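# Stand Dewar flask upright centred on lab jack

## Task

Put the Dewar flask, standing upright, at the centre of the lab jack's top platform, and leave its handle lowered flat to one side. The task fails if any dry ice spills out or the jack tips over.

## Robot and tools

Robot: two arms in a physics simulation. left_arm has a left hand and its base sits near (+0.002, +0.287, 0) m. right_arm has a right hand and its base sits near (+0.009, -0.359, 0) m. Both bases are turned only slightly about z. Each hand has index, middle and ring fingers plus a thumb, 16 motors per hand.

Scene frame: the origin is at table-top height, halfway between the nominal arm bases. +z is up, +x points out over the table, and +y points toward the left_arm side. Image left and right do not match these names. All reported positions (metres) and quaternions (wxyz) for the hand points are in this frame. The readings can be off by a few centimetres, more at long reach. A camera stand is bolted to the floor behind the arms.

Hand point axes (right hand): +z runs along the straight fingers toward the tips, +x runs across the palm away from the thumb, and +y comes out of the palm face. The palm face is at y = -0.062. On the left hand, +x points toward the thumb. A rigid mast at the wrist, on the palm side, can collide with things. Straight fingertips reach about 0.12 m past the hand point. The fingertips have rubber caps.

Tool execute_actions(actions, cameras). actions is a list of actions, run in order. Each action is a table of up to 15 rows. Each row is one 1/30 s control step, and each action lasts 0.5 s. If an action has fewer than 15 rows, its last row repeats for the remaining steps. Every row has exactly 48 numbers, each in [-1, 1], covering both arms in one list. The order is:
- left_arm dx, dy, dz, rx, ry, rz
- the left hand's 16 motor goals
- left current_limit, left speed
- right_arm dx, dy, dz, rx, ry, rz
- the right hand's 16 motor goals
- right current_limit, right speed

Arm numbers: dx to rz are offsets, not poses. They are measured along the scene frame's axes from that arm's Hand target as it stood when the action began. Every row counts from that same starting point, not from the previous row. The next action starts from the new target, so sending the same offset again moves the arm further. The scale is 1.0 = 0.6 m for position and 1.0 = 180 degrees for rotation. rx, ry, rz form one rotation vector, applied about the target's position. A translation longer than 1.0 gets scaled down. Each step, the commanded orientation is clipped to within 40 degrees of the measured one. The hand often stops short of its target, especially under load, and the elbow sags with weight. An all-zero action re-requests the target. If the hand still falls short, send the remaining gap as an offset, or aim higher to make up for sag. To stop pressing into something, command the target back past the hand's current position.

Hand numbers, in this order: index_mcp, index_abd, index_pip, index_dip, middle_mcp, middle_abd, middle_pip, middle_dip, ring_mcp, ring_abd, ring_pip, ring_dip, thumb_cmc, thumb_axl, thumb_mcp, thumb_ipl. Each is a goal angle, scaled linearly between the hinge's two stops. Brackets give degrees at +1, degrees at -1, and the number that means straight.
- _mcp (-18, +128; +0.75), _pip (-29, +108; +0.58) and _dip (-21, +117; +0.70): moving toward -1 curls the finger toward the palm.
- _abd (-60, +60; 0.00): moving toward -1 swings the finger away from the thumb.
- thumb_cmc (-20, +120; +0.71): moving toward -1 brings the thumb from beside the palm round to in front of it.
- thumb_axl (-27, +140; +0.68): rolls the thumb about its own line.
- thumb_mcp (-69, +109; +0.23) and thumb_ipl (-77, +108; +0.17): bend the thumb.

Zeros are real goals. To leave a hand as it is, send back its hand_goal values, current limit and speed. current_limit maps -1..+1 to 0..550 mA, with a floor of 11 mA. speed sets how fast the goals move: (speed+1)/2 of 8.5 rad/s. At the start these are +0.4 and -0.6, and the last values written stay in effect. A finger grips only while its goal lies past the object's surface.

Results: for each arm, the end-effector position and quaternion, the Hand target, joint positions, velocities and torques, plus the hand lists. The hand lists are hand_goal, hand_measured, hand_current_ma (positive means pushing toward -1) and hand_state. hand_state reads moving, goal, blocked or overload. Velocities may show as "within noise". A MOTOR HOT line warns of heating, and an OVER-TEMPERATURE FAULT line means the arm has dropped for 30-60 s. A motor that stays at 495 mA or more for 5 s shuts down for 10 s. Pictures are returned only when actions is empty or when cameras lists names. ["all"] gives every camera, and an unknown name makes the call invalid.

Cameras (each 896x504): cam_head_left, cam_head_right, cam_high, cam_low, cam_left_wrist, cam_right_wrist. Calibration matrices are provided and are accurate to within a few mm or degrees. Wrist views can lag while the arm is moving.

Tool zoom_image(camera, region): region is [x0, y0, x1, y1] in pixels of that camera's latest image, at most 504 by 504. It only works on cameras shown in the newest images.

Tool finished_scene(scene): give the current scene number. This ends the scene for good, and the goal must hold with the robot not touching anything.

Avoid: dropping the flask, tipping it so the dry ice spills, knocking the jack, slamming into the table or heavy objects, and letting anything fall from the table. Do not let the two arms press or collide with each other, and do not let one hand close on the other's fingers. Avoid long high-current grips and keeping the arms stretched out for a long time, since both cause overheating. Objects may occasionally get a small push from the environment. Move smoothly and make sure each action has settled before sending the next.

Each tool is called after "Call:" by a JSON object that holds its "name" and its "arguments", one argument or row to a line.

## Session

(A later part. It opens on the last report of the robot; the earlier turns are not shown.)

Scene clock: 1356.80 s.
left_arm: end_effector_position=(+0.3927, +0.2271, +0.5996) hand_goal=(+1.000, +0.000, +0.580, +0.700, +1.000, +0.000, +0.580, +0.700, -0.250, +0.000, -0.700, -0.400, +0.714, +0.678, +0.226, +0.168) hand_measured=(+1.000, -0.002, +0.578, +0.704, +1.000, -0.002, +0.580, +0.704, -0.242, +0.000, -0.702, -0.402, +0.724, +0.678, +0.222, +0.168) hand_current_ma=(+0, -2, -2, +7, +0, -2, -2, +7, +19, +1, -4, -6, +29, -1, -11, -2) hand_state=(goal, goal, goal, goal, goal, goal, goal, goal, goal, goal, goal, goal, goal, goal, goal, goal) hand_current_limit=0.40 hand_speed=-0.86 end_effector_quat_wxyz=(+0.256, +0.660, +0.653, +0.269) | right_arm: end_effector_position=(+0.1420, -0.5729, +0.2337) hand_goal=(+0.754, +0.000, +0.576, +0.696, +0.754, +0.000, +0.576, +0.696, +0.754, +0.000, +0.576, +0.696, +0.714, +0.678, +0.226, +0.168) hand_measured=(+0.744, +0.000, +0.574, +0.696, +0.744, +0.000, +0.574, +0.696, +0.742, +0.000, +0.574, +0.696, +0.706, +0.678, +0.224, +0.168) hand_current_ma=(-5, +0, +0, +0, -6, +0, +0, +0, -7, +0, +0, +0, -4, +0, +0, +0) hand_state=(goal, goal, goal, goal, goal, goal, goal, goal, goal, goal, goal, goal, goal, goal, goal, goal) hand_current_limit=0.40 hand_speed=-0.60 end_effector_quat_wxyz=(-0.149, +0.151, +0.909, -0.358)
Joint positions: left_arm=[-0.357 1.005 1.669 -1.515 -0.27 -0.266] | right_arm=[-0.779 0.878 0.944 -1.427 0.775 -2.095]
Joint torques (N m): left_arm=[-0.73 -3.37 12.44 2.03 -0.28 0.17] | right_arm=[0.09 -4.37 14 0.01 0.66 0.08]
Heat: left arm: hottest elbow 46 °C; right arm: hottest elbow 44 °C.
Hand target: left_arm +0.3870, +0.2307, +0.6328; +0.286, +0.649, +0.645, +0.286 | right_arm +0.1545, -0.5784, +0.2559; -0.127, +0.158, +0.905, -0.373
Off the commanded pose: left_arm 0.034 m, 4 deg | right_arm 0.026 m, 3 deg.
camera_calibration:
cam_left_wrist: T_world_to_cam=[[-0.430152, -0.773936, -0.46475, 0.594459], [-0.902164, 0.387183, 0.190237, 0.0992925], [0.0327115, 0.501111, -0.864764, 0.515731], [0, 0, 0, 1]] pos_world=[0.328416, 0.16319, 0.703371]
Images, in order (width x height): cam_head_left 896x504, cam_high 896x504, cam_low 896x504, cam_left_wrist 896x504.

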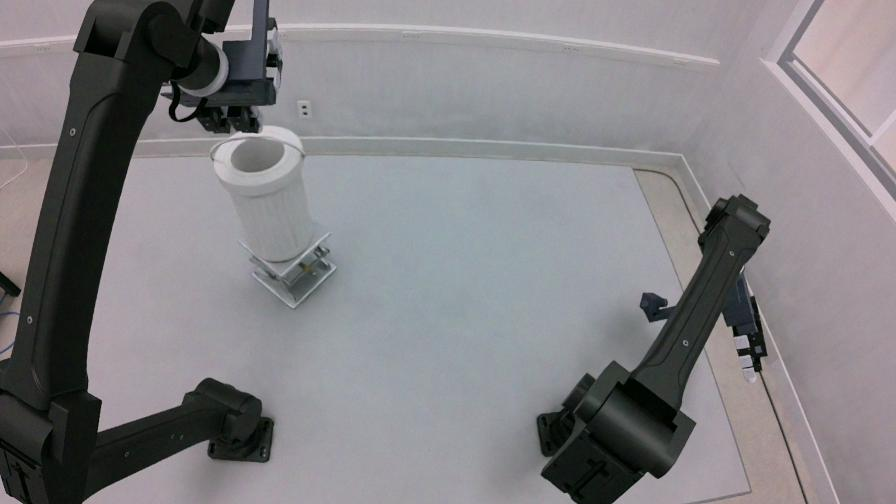

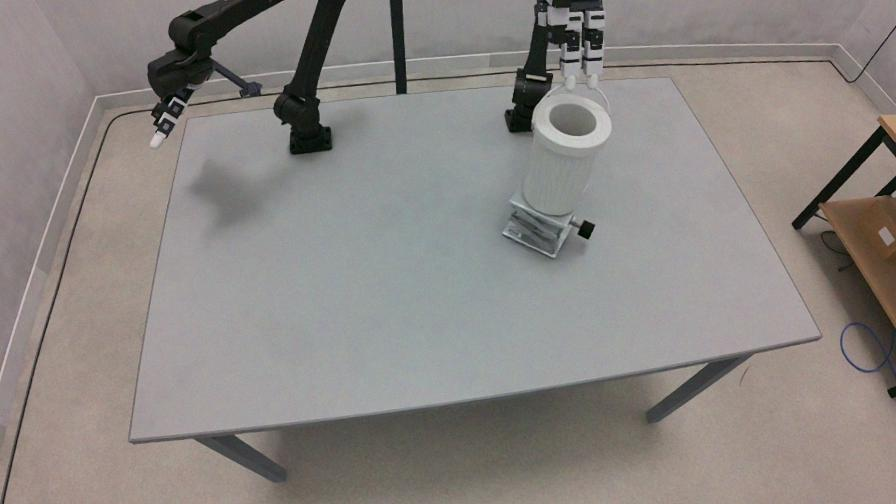

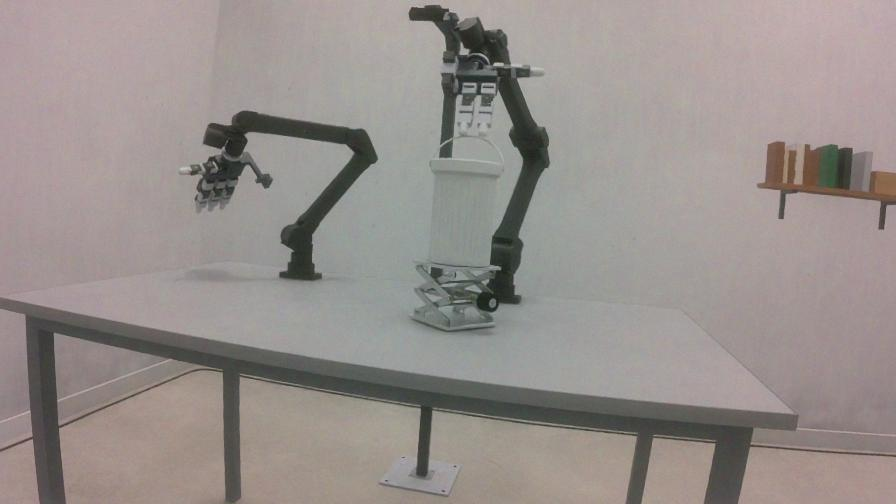

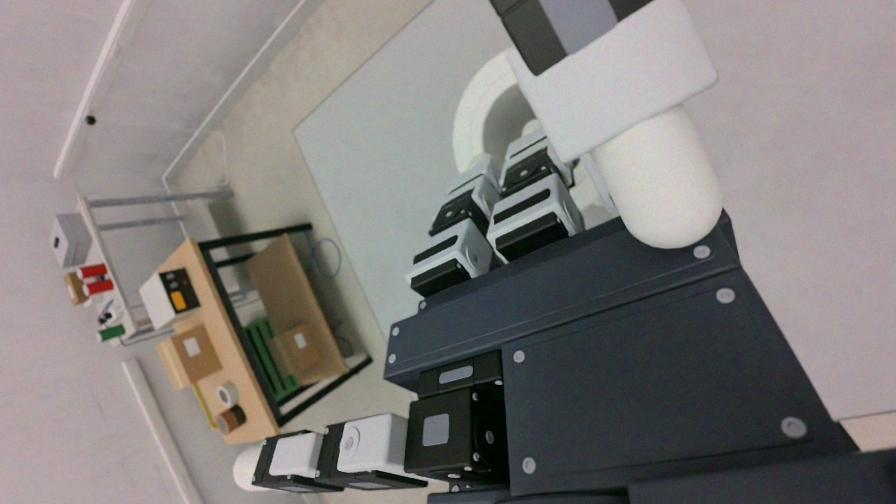

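Call:
{"name": "execute_actions", "arguments": {
  "actions": [
    [[0.045,0.005,0.01,0,0,0,1,0,0.58,0.7,1,0,0.58,0.7,-0.25,0,-0.70,-0.4,0.714,0.678,0.226,0.168,0.4,-0.86,0,0,0,0,0,0,0.754,0,0.576,0.696,0.754,0,0.576,0.696,0.754,0,0.576,0.696,0.714,0.678,0.226,0.168,0.4,-0.6]]
  ],
  "cameras": ["cam_high","cam_low","cam_head_left"]
}}

Call:
{"name": "zoom_image", "arguments": {
  "camera": "cam_high",
  "region": [520, 60, 620, 140]
}}

Call:
{"name": "zoom_image", "arguments": {
  "camera": "cam_low",
  "region": [410, 70, 530, 180]
}}

Call:
{"name": "zoom_image", "arguments": {
  "camera": "cam_head_left",
  "region": [180, 90, 330, 240]
}}

Scene clock: 1375.07 s.
left_arm: end_effector_position=(+0.4183, +0.2304, +0.6058) hand_goal=(+1.000, +0.000, +0.580, +0.700, +1.000, +0.000, +0.580, +0.700, -0.250, +0.000, -0.700, -0.400, +0.714, +0.678, +0.226, +0.168) hand_measured=(+1.000, -0.002, +0.578, +0.704, +1.000, -0.002, +0.580, +0.704, -0.242, +0.000, -0.702, -0.402, +0.724, +0.678, +0.222, +0.168) hand_current_ma=(+0, -2, -2, +7, +0, -2, -2, +7, +19, +1, -4, -6, +29, -1, -11, -2) hand_state=(goal, goal, goal, goal, goal, goal, goal, goal, goal, goal, goal, goal, goal, goal, goal, goal) hand_current_limit=0.40 hand_speed=-0.86 end_effector_quat_wxyz=(+0.259, +0.659, +0.653, +0.268) | right_arm: end_effector_position=(+0.1420, -0.5729, +0.2337) hand_goal=(+0.754, +0.000, +0.576, +0.696, +0.754, +0.000, +0.576, +0.696, +0.754, +0.000, +0.576, +0.696, +0.714, +0.678, +0.226, +0.168) hand_measured=(+0.744, +0.000, +0.574, +0.696, +0.744, +0.000, +0.574, +0.696, +0.742, +0.000, +0.574, +0.696, +0.706, +0.678, +0.224, +0.168) hand_current_ma=(-5, +0, +0, +0, -6, +0, +0, +0, -7, +0, +0, +0, -4, +0, +0, +0) hand_state=(goal, goal, goal, goal, goal, goal, goal, goal, goal, goal, goal, goal, goal, goal, goal, goal) hand_current_limit=0.40 hand_speed=-0.60 end_effector_quat_wxyz=(-0.149, +0.151, +0.909, -0.358)
Joint positions: left_arm=[-0.305 1.06 1.716 -1.493 -0.232 -0.227] | right_arm=[-0.779 0.878 0.944 -1.427 0.775 -2.095]
Joint torques (N m): left_arm=[-0.56 -3.72 12.64 1.99 -0.24 0.17] | right_arm=[0.32 -4.54 14.15 -0.01 0.64 0.08]
Heat: left arm: hottest elbow 47 °C; right arm: hottest elbow 44 °C.
Hand target: left_arm +0.4140, +0.2337, +0.6388; +0.286, +0.649, +0.645, +0.286 | right_arm +0.1545, -0.5784, +0.2559; -0.127, +0.158, +0.905, -0.373
Off the commanded pose: left_arm 0.033 m, 4 deg | right_arm 0.026 m, 3 deg.
Images, in order (width x height): cam_head_left 896x504, cam_high 896x504, cam_low 896x504.

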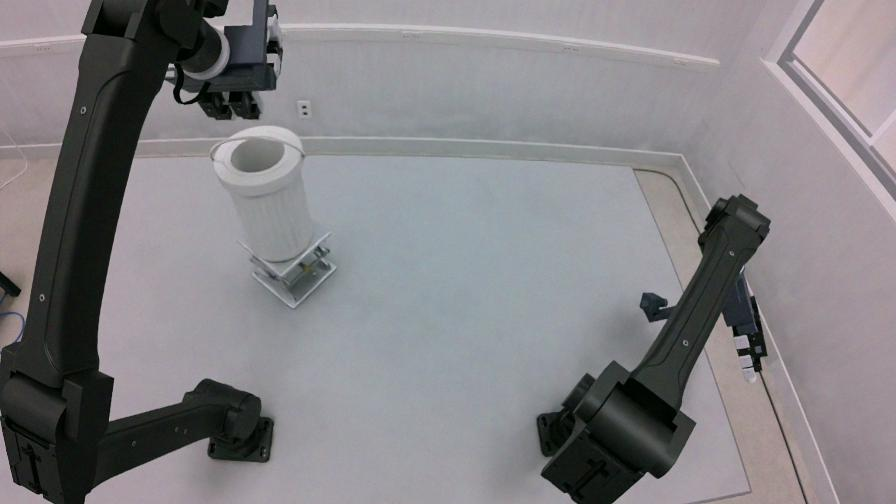

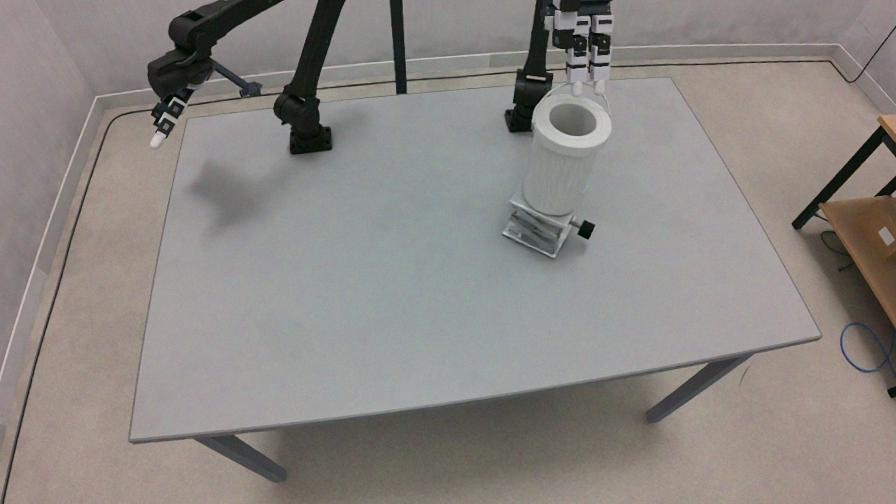

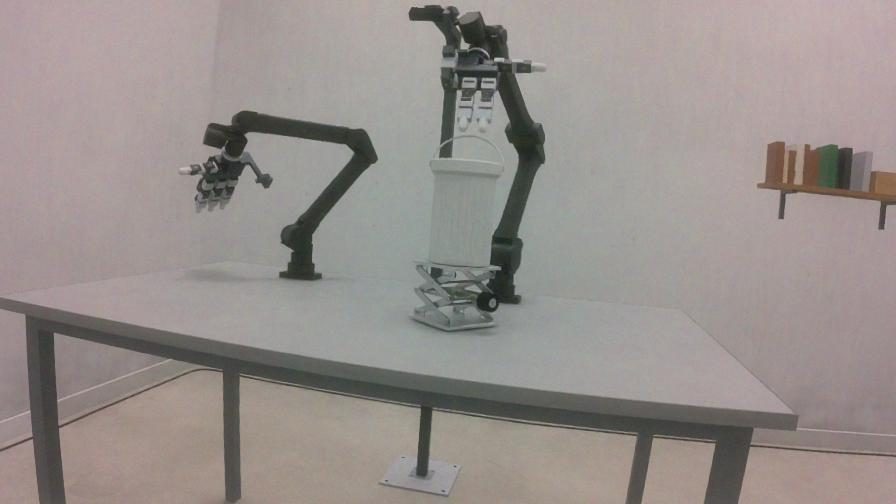

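Scaled by 5.040.

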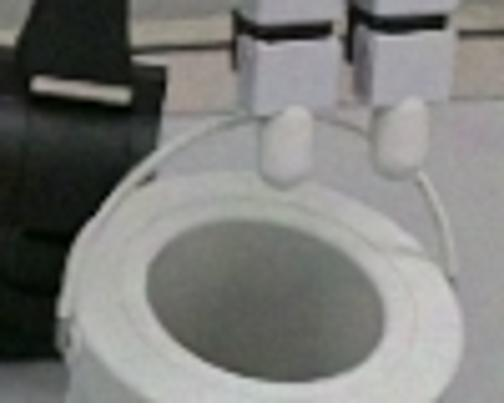

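Scaled by 4.200.

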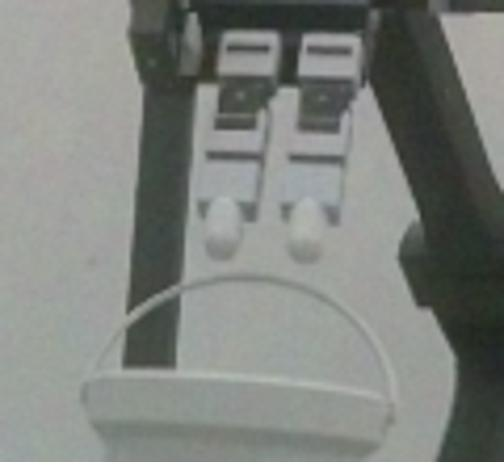

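Scaled by 3.360.

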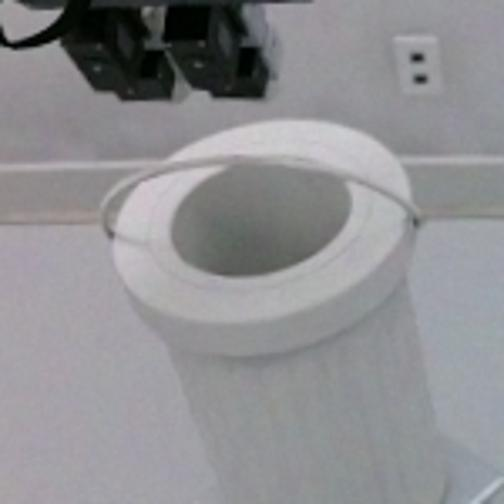

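Call:
{"name": "execute_actions", "arguments": {
  "actions": [
    [[0,-0.017,-0.05,0,0,0,1,0,0.58,0.7,1,0,0.58,0.7,-0.25,0,-0.70,-0.4,0.714,0.678,0.226,0.168,0.4,-0.86,0,0,0,0,0,0,0.754,0,0.576,0.696,0.754,0,0.576,0.696,0.754,0,0.576,0.696,0.714,0.678,0.226,0.168,0.4,-0.6]],
    [[0,0,-0.05,0,0,0,1,0,0.58,0.7,1,0,0.58,0.7,-0.25,0,-0.70,-0.4,0.714,0.678,0.226,0.168,0.4,-0.86,0,0,0,0,0,0,0.754,0,0.576,0.696,0.754,0,0.576,0.696,0.754,0,0.576,0.696,0.714,0.678,0.226,0.168,0.4,-0.6]]
  ],
  "cameras": ["cam_high","cam_low","cam_head_left"]
}}

Call:
{"name": "zoom_image", "arguments": {
  "camera": "cam_high",
  "region": [520, 60, 620, 140]
}}

Call:
{"name": "zoom_image", "arguments": {
  "camera": "cam_low",
  "region": [410, 70, 530, 180]
}}

Call:
{"name": "zoom_image", "arguments": {
  "camera": "cam_head_left",
  "region": [180, 90, 330, 240]
}}

Scene clock: 1385.67 s.
left_arm: end_effector_position=(+0.4156, +0.2282, +0.5710) hand_goal=(+1.000, +0.000, +0.580, +0.700, +1.000, +0.000, +0.580, +0.700, -0.250, +0.000, -0.700, -0.400, +0.714, +0.678, +0.226, +0.168) hand_measured=(+1.000, -0.002, +0.580, +0.702, +1.000, -0.002, +0.580, +0.704, -0.244, +0.000, -0.702, -0.402, +0.724, +0.678, +0.222, +0.168) hand_current_ma=(+0, -2, -1, +6, +0, -2, -1, +7, +19, +1, -4, -6, +25, -1, -11, -2) hand_state=(goal, goal, goal, goal, goal, goal, goal, goal, goal, goal, goal, goal, goal, goal, goal, goal) hand_current_limit=0.40 hand_speed=-0.86 end_effector_quat_wxyz=(+0.272, +0.652, +0.650, +0.281) | right_arm: end_effector_position=(+0.1420, -0.5729, +0.2337) hand_goal=(+0.754, +0.000, +0.576, +0.696, +0.754, +0.000, +0.576, +0.696, +0.754, +0.000, +0.576, +0.696, +0.714, +0.678, +0.226, +0.168) hand_measured=(+0.744, +0.000, +0.574, +0.696, +0.744, +0.000, +0.574, +0.696, +0.742, +0.000, +0.574, +0.696, +0.706, +0.678, +0.224, +0.168) hand_current_ma=(-5, +0, +0, +0, -6, +0, +0, +0, -7, +0, +0, +0, -4, +0, +0, +0) hand_state=(goal, goal, goal, goal, goal, goal, goal, goal, goal, goal, goal, goal, goal, goal, goal, goal) hand_current_limit=0.40 hand_speed=-0.60 end_effector_quat_wxyz=(-0.149, +0.151, +0.909, -0.358)
Joint positions: left_arm=[-0.322 0.98 1.532 -1.352 -0.253 -0.235] | right_arm=[-0.779 0.878 0.944 -1.427 0.775 -2.095]
Joint torques (N m): left_arm=[-2.37 -3.72 9.11 2.26 -0.48 -0.06] | right_arm=[-0.15 -4.48 14.04 -0.1 0.65 0.1]
Heat: left arm: hottest elbow 47 °C; right arm: hottest elbow 44 °C.
Hand target: left_arm +0.4140, +0.2235, +0.5788; +0.286, +0.649, +0.645, +0.286 | right_arm +0.1545, -0.5784, +0.2559; -0.127, +0.158, +0.905, -0.373
Off the commanded pose: left_arm 0.009 m, 2 deg | right_arm 0.026 m, 3 deg.
Images, in order (width x height): cam_head_left 896x504, cam_high 896x504, cam_low 896x504.

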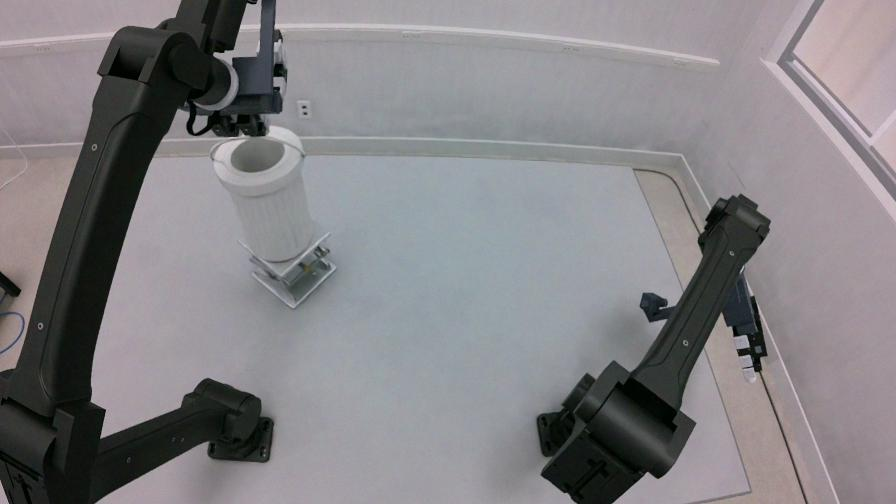

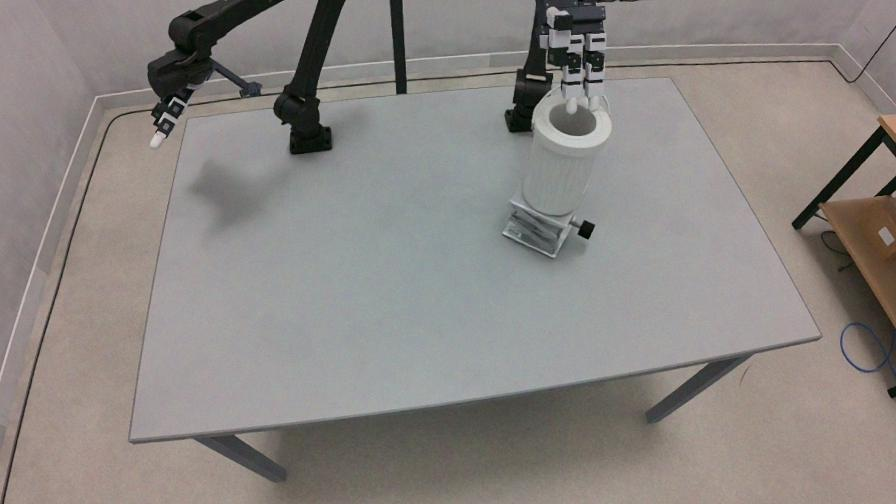

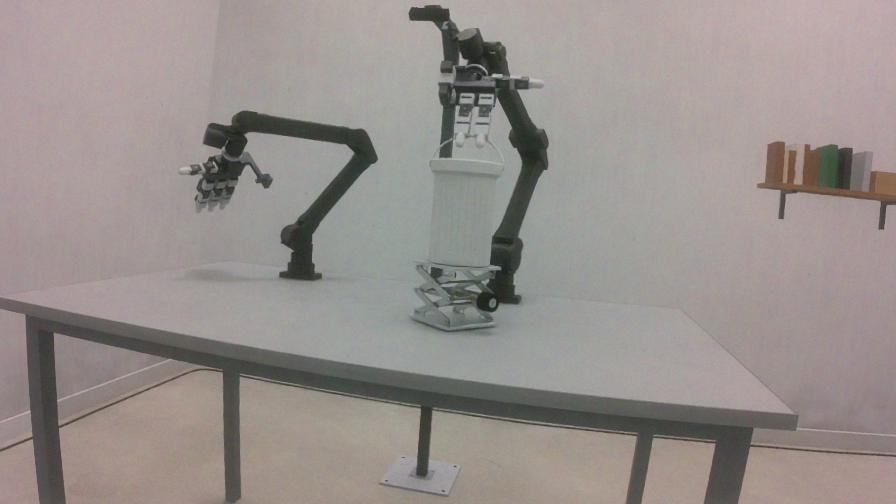

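Scaled by 5.040.

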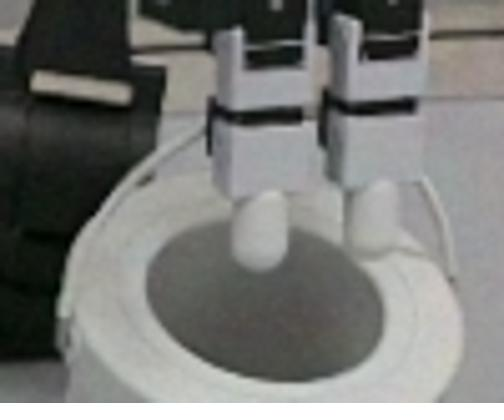

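Scaled by 4.200.

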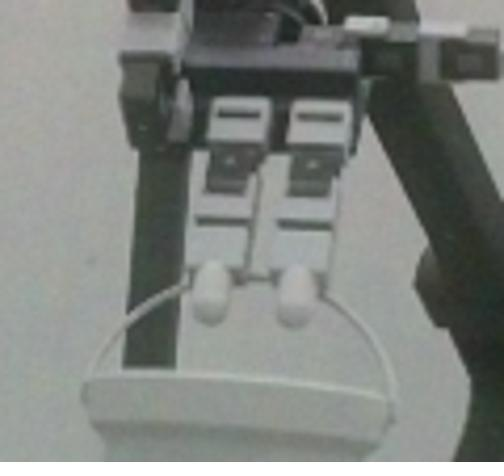

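Scaled by 3.360.

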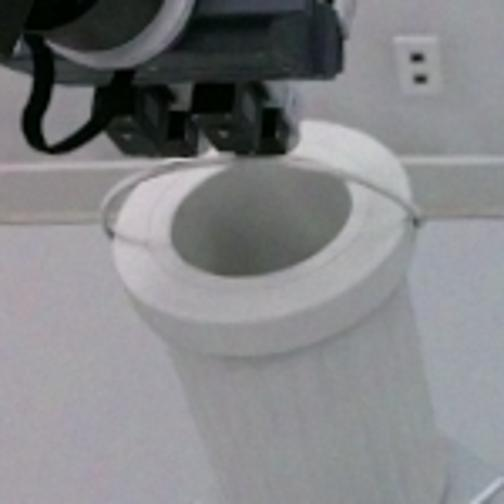

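Call:
{"name": "execute_actions", "arguments": {
  "actions": [
    [[-0.05,-0.005,-0.01,0,0,0,1,0,0.58,0.7,1,0,0.58,0.7,-0.25,0,-0.70,-0.4,0.714,0.678,0.226,0.168,0.4,-0.86,0,0,0,0,0,0,0.754,0,0.576,0.696,0.754,0,0.576,0.696,0.754,0,0.576,0.696,0.714,0.678,0.226,0.168,0.4,-0.6]]
  ],
  "cameras": ["cam_high","cam_low","cam_head_left"]
}}

Call:
{"name": "zoom_image", "arguments": {
  "camera": "cam_high",
  "region": [520, 60, 620, 140]
}}

Call:
{"name": "zoom_image", "arguments": {
  "camera": "cam_low",
  "region": [410, 70, 530, 180]
}}

Call:
{"name": "zoom_image", "arguments": {
  "camera": "cam_head_left",
  "region": [180, 90, 330, 240]
}}

Scene clock: 1412.90 s.
left_arm: end_effector_position=(+0.3830, +0.2208, +0.5762) hand_goal=(+1.000, +0.000, +0.580, +0.700, +1.000, +0.000, +0.580, +0.700, -0.250, +0.000, -0.700, -0.400, +0.714, +0.678, +0.226, +0.168) hand_measured=(+1.000, -0.002, +0.580, +0.702, +1.000, +0.000, +0.580, +0.702, -0.244, +0.000, -0.702, -0.402, +0.724, +0.678, +0.222, +0.168) hand_current_ma=(+0, -2, -1, +6, +0, -1, -1, +6, +19, +1, -4, -6, +24, -1, -11, -2) hand_state=(goal, goal, goal, goal, goal, goal, goal, goal, goal, goal, goal, goal, goal, goal, goal, goal) hand_current_limit=0.40 hand_speed=-0.86 end_effector_quat_wxyz=(+0.291, +0.649, +0.642, +0.286) | right_arm: end_effector_position=(+0.1420, -0.5729, +0.2337) hand_goal=(+0.754, +0.000, +0.576, +0.696, +0.754, +0.000, +0.576, +0.696, +0.754, +0.000, +0.576, +0.696, +0.714, +0.678, +0.226, +0.168) hand_measured=(+0.744, +0.000, +0.574, +0.696, +0.744, +0.000, +0.574, +0.696, +0.742, +0.000, +0.574, +0.696, +0.706, +0.678, +0.224, +0.168) hand_current_ma=(-5, +0, +0, +0, -6, +0, +0, +0, -7, +0, +0, +0, -4, +0, +0, +0) hand_state=(goal, goal, goal, goal, goal, goal, goal, goal, goal, goal, goal, goal, goal, goal, goal, goal) hand_current_limit=0.40 hand_speed=-0.60 end_effector_quat_wxyz=(-0.149, +0.151, +0.909, -0.358)
Joint positions: left_arm=[-0.395 0.905 1.488 -1.355 -0.296 -0.28] | right_arm=[-0.779 0.878 0.944 -1.427 0.775 -2.095]
Joint torques (N m): left_arm=[-2.2 -1.26 8.83 1.2 -0.55 -0.06] | right_arm=[-0.09 -4.07 14.13 0.05 0.69 0.09]
Heat: left arm: hottest elbow 46 °C; right arm: hottest elbow 44 °C.
Hand target: left_arm +0.3840, +0.2205, +0.5728; +0.286, +0.649, +0.645, +0.286 | right_arm +0.1545, -0.5784, +0.2559; -0.127, +0.158, +0.905, -0.373
Off the commanded pose: left_arm 0.004 m, 1 deg | right_arm 0.026 m, 3 deg.
Images, in order (width x height): cam_head_left 896x504, cam_high 896x504, cam_low 896x504.

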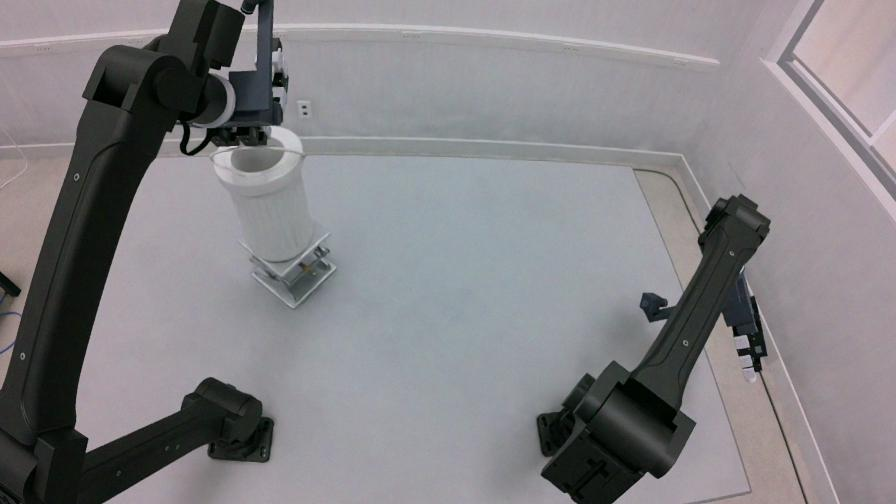

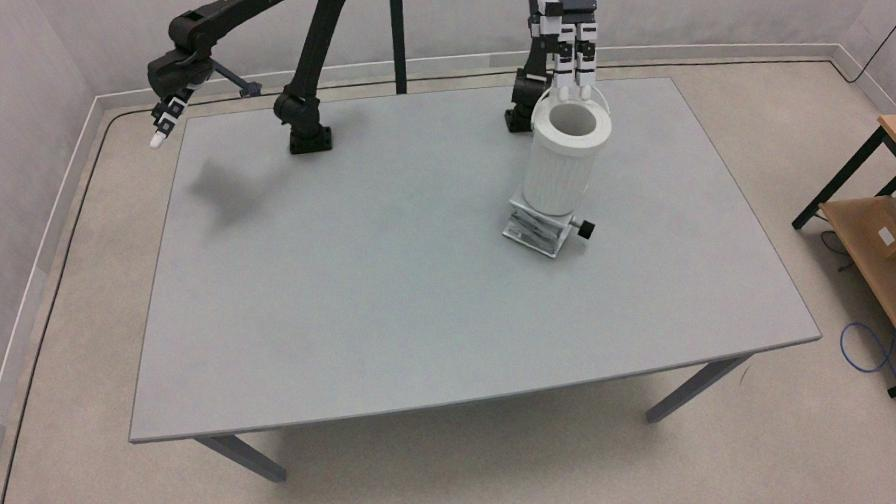

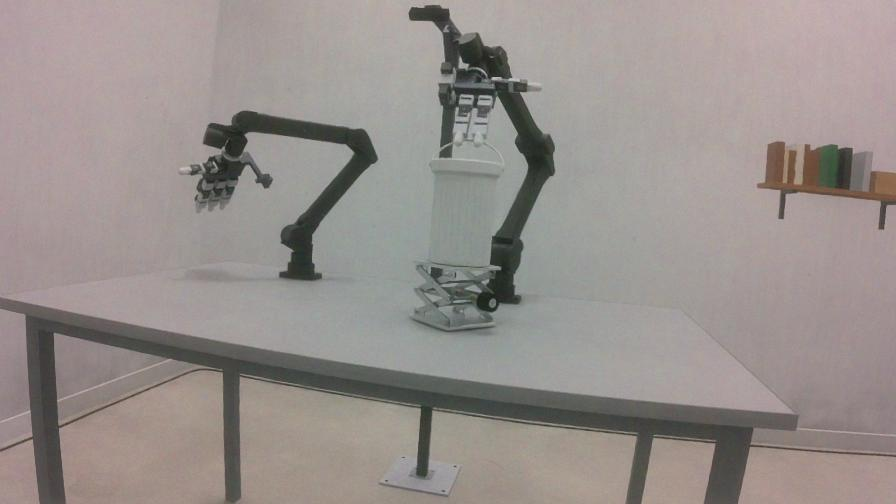

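Scaled by 5.040.

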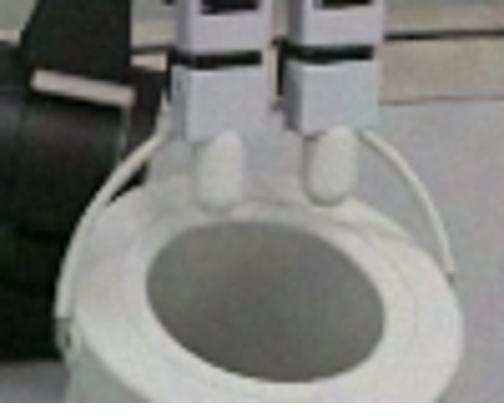

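Scaled by 4.200.

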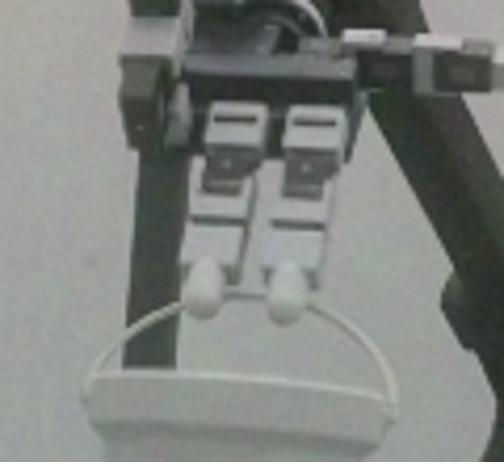

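Scaled by 3.360.

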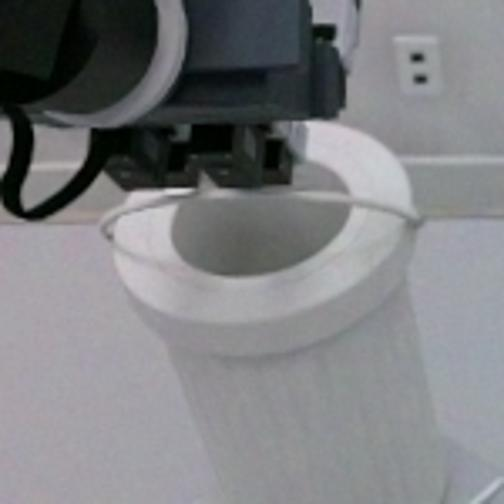

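Call:
{"name": "execute_actions", "arguments": {
  "actions": [
    [[-0.035,-0.003,-0.035,0,0,0,1,0,0.58,0.7,1,0,0.58,0.7,-0.25,0,-0.70,-0.4,0.714,0.678,0.226,0.168,0.4,-0.86,0,0,0,0,0,0,0.754,0,0.576,0.696,0.754,0,0.576,0.696,0.754,0,0.576,0.696,0.714,0.678,0.226,0.168,0.4,-0.6]]
  ],
  "cameras": ["cam_high","cam_low","cam_head_left"]
}}

Call:
{"name": "zoom_image", "arguments": {
  "camera": "cam_high",
  "region": [520, 60, 620, 140]
}}

Call:
{"name": "zoom_image", "arguments": {
  "camera": "cam_low",
  "region": [410, 70, 530, 180]
}}

Call:
{"name": "zoom_image", "arguments": {
  "camera": "cam_head_left",
  "region": [180, 90, 330, 240]
}}

Scene clock: 1420.83 s.
left_arm: end_effector_position=(+0.3650, +0.2186, +0.5511) hand_goal=(+1.000, +0.000, +0.580, +0.700, +1.000, +0.000, +0.580, +0.700, -0.250, +0.000, -0.700, -0.400, +0.714, +0.678, +0.226, +0.168) hand_measured=(+1.000, -0.002, +0.580, +0.702, +1.000, -0.002, +0.582, +0.702, -0.244, +0.000, -0.702, -0.402, +0.722, +0.678, +0.222, +0.168) hand_current_ma=(+0, -2, -1, +6, +0, -2, +4, +6, +18, +1, -4, -6, +21, -1, -11, -2) hand_state=(goal, goal, goal, goal, goal, goal, goal, goal, goal, goal, goal, goal, goal, goal, goal, goal) hand_current_limit=0.40 hand_speed=-0.86 end_effector_quat_wxyz=(+0.284, +0.651, +0.644, +0.284) | right_arm: end_effector_position=(+0.1420, -0.5729, +0.2337) hand_goal=(+0.754, +0.000, +0.576, +0.696, +0.754, +0.000, +0.576, +0.696, +0.754, +0.000, +0.576, +0.696, +0.714, +0.678, +0.226, +0.168) hand_measured=(+0.744, +0.000, +0.574, +0.696, +0.744, +0.000, +0.574, +0.696, +0.742, +0.000, +0.574, +0.696, +0.706, +0.678, +0.224, +0.168) hand_current_ma=(-5, +0, +0, +0, -6, +0, +0, +0, -7, +0, +0, +0, -4, +0, +0, +0) hand_state=(goal, goal, goal, goal, goal, goal, goal, goal, goal, goal, goal, goal, goal, goal, goal, goal) hand_current_limit=0.40 hand_speed=-0.60 end_effector_quat_wxyz=(-0.149, +0.151, +0.909, -0.358)
Joint positions: left_arm=[-0.444 0.847 1.397 -1.349 -0.333 -0.318] | right_arm=[-0.779 0.878 0.944 -1.427 0.775 -2.095]
Joint torques (N m): left_arm=[-2.49 -1.03 8.95 1.42 -0.6 -0.06] | right_arm=[-0.15 -4.66 14.08 0.06 0.67 0.11]
Heat: left arm: hottest elbow 46 °C; right arm: hottest elbow 44 °C.
Hand target: left_arm +0.3630, +0.2187, +0.5518; +0.286, +0.649, +0.645, +0.286 | right_arm +0.1545, -0.5784, +0.2559; -0.127, +0.158, +0.905, -0.373
Off the commanded pose: left_arm 0.002 m, 0 deg | right_arm 0.026 m, 3 deg.
Images, in order (width x height): cam_head_left 896x504, cam_high 896x504, cam_low 896x504.

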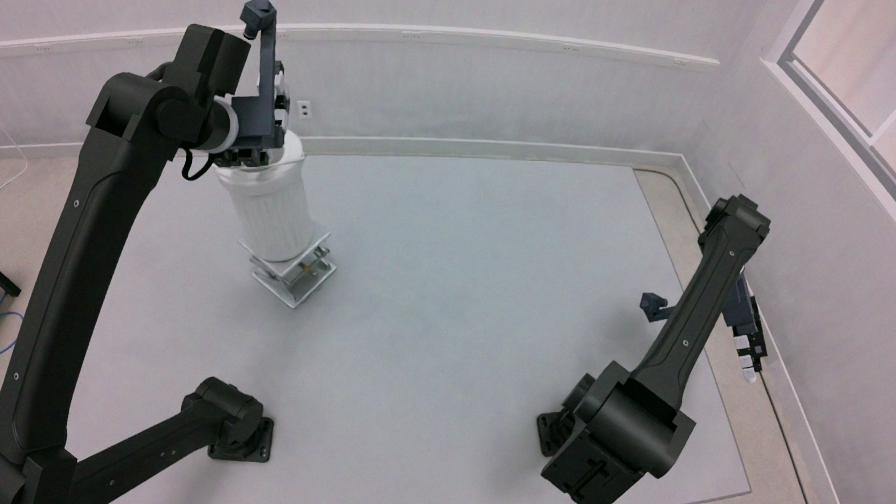

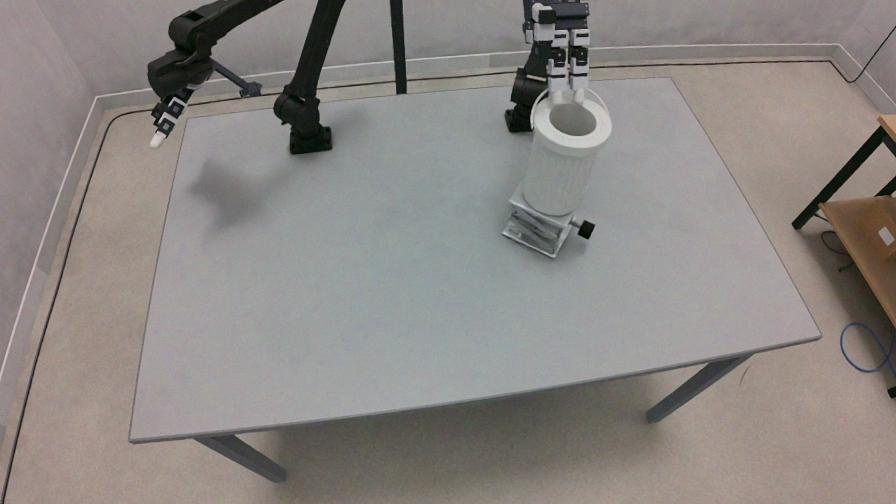

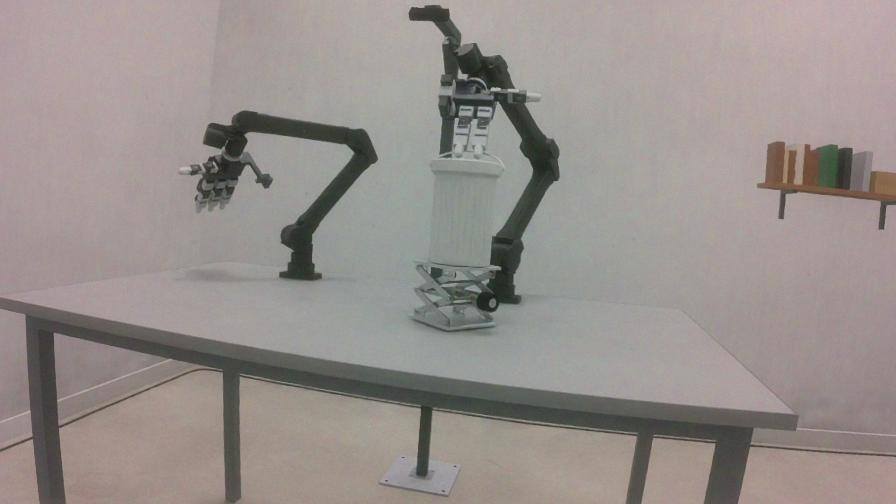

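Scaled by 5.040.

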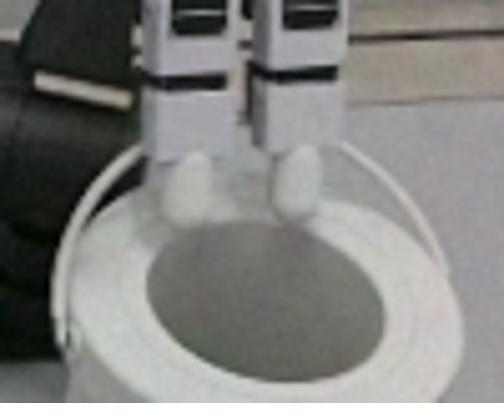

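Scaled by 4.200.

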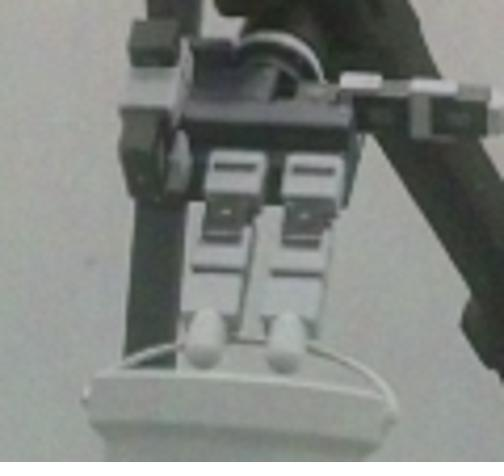

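Scaled by 3.360.

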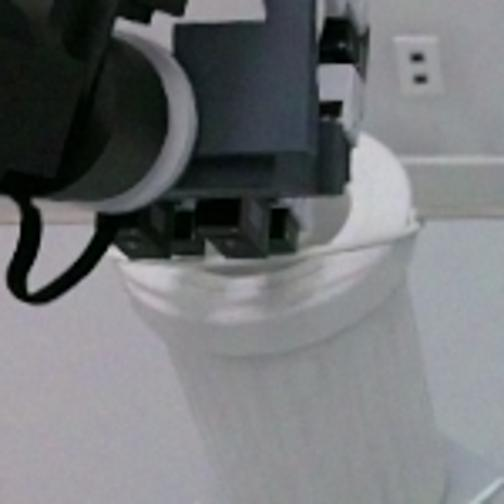

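Call:
{"name": "execute_actions", "arguments": {
  "actions": [
    [[-0.04,0.005,-0.005,0,0,0,1,0,0.58,0.7,1,0,0.58,0.7,-0.25,0,-0.70,-0.4,0.714,0.678,0.226,0.168,0.4,-0.86,0,0,0,0,0,0,0.754,0,0.576,0.696,0.754,0,0.576,0.696,0.754,0,0.576,0.696,0.714,0.678,0.226,0.168,0.4,-0.6]]
  ],
  "cameras": ["cam_high","cam_low","cam_head_left"]
}}

Call:
{"name": "zoom_image", "arguments": {
  "camera": "cam_high",
  "region": [520, 60, 620, 140]
}}

Call:
{"name": "zoom_image", "arguments": {
  "camera": "cam_low",
  "region": [410, 70, 530, 180]
}}

Call:
{"name": "zoom_image", "arguments": {
  "camera": "cam_head_left",
  "region": [180, 90, 330, 240]
}}

Scene clock: 1440.73 s.
left_arm: end_effector_position=(+0.3407, +0.2250, +0.5514) hand_goal=(+1.000, +0.000, +0.580, +0.700, +1.000, +0.000, +0.580, +0.700, -0.250, +0.000, -0.700, -0.400, +0.714, +0.678, +0.226, +0.168) hand_measured=(+1.000, -0.002, +0.580, +0.702, +0.998, +0.000, +0.580, +0.700, -0.244, +0.000, -0.702, -0.402, +0.722, +0.678, +0.222, +0.168) hand_current_ma=(+0, -2, -1, +6, -2, -1, -1, +2, +18, +1, -4, -6, +21, -1, -11, -2) hand_state=(goal, goal, goal, goal, goal, goal, goal, goal, goal, goal, goal, goal, goal, goal, goal, goal) hand_current_limit=0.40 hand_speed=-0.86 end_effector_quat_wxyz=(+0.288, +0.645, +0.646, +0.287) | right_arm: end_effector_position=(+0.1420, -0.5729, +0.2337) hand_goal=(+0.754, +0.000, +0.576, +0.696, +0.754, +0.000, +0.576, +0.696, +0.754, +0.000, +0.576, +0.696, +0.714, +0.678, +0.226, +0.168) hand_measured=(+0.744, +0.000, +0.574, +0.696, +0.744, +0.000, +0.574, +0.696, +0.742, +0.000, +0.574, +0.696, +0.706, +0.678, +0.224, +0.168) hand_current_ma=(-5, +0, +0, +0, -6, +0, +0, +0, -7, +0, +0, +0, -4, +0, +0, +0) hand_state=(goal, goal, goal, goal, goal, goal, goal, goal, goal, goal, goal, goal, goal, goal, goal, goal) hand_current_limit=0.40 hand_speed=-0.60 end_effector_quat_wxyz=(-0.149, +0.151, +0.909, -0.358)
Joint positions: left_arm=[-0.483 0.792 1.373 -1.38 -0.367 -0.355] | right_arm=[-0.779 0.878 0.944 -1.427 0.775 -2.095]
Joint torques (N m): left_arm=[-2.32 0.44 8.66 1.05 -0.58 -0.06] | right_arm=[0.15 -4.31 14.04 0.03 0.66 0.1]
Heat: left arm: hottest elbow 45 °C; right arm: hottest elbow 44 °C.
Hand target: left_arm +0.3390, +0.2217, +0.5488; +0.286, +0.649, +0.645, +0.286 | right_arm +0.1545, -0.5784, +0.2559; -0.127, +0.158, +0.905, -0.373
Off the commanded pose: left_arm 0.005 m, 1 deg | right_arm 0.026 m, 3 deg.
Images, in order (width x height): cam_head_left 896x504, cam_high 896x504, cam_low 896x504.

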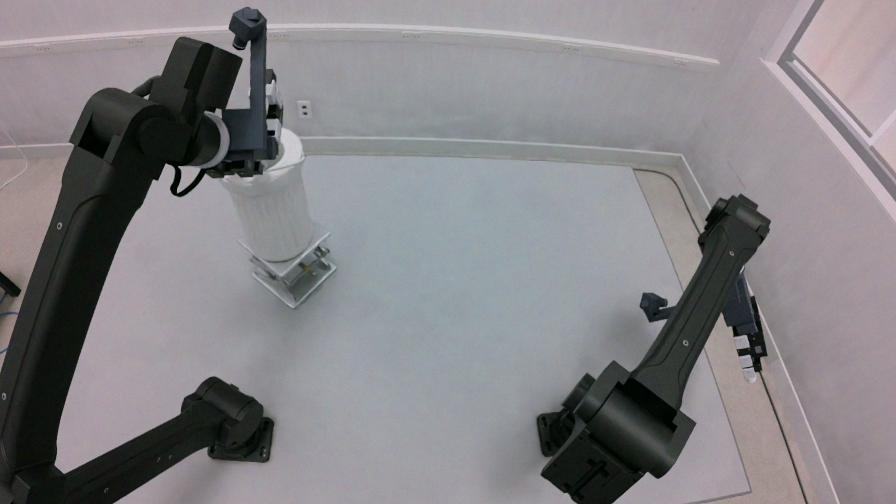

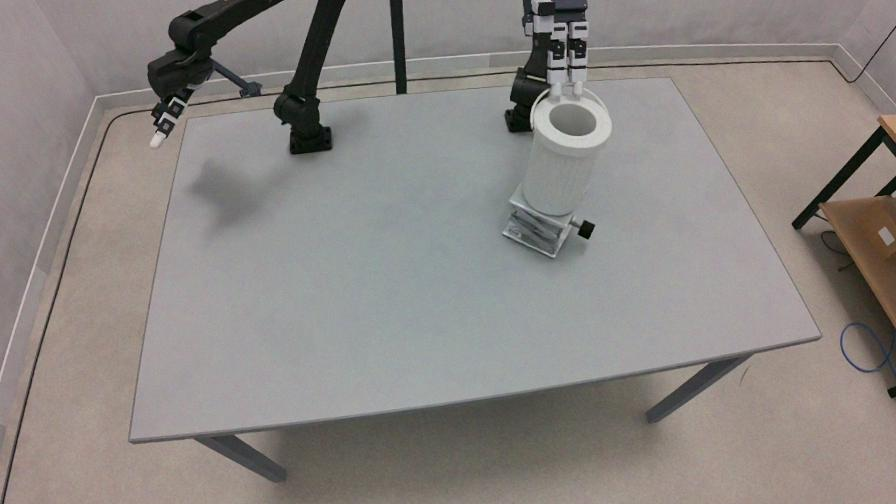

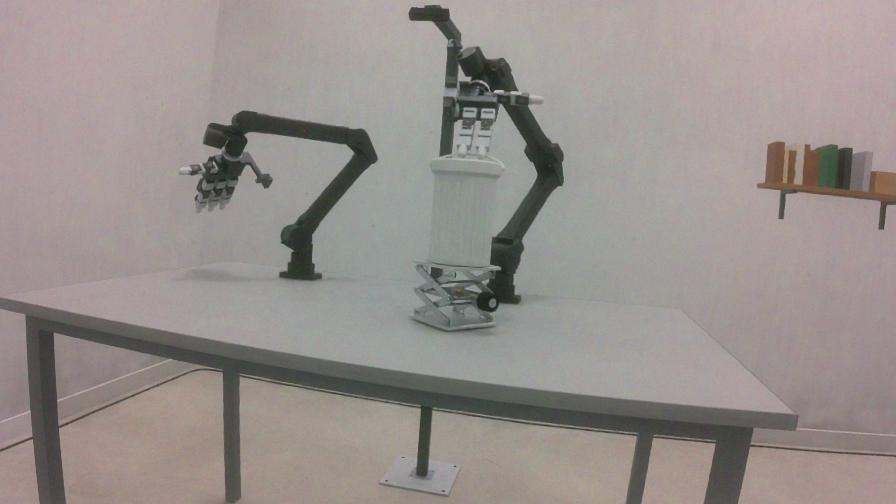

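Scaled by 5.040.

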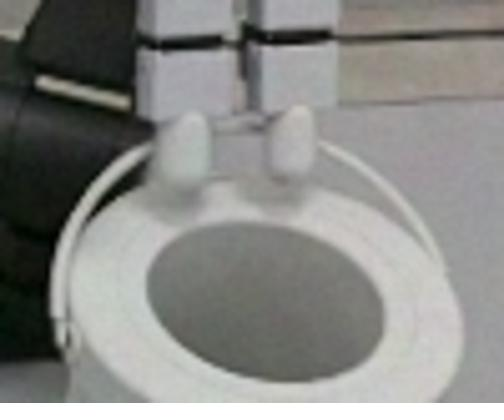

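Scaled by 4.200.

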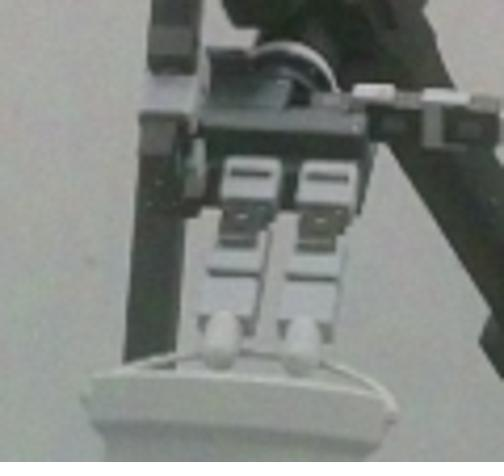

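Scaled by 3.360.

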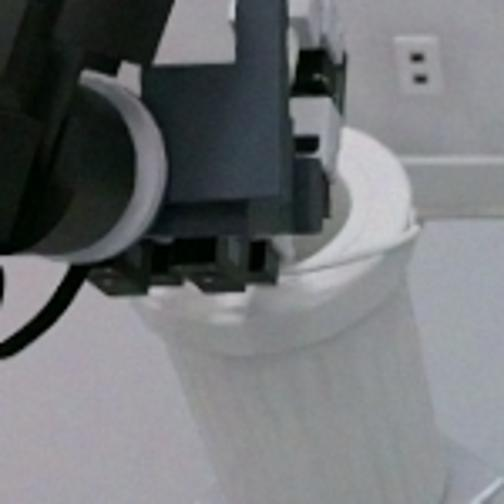

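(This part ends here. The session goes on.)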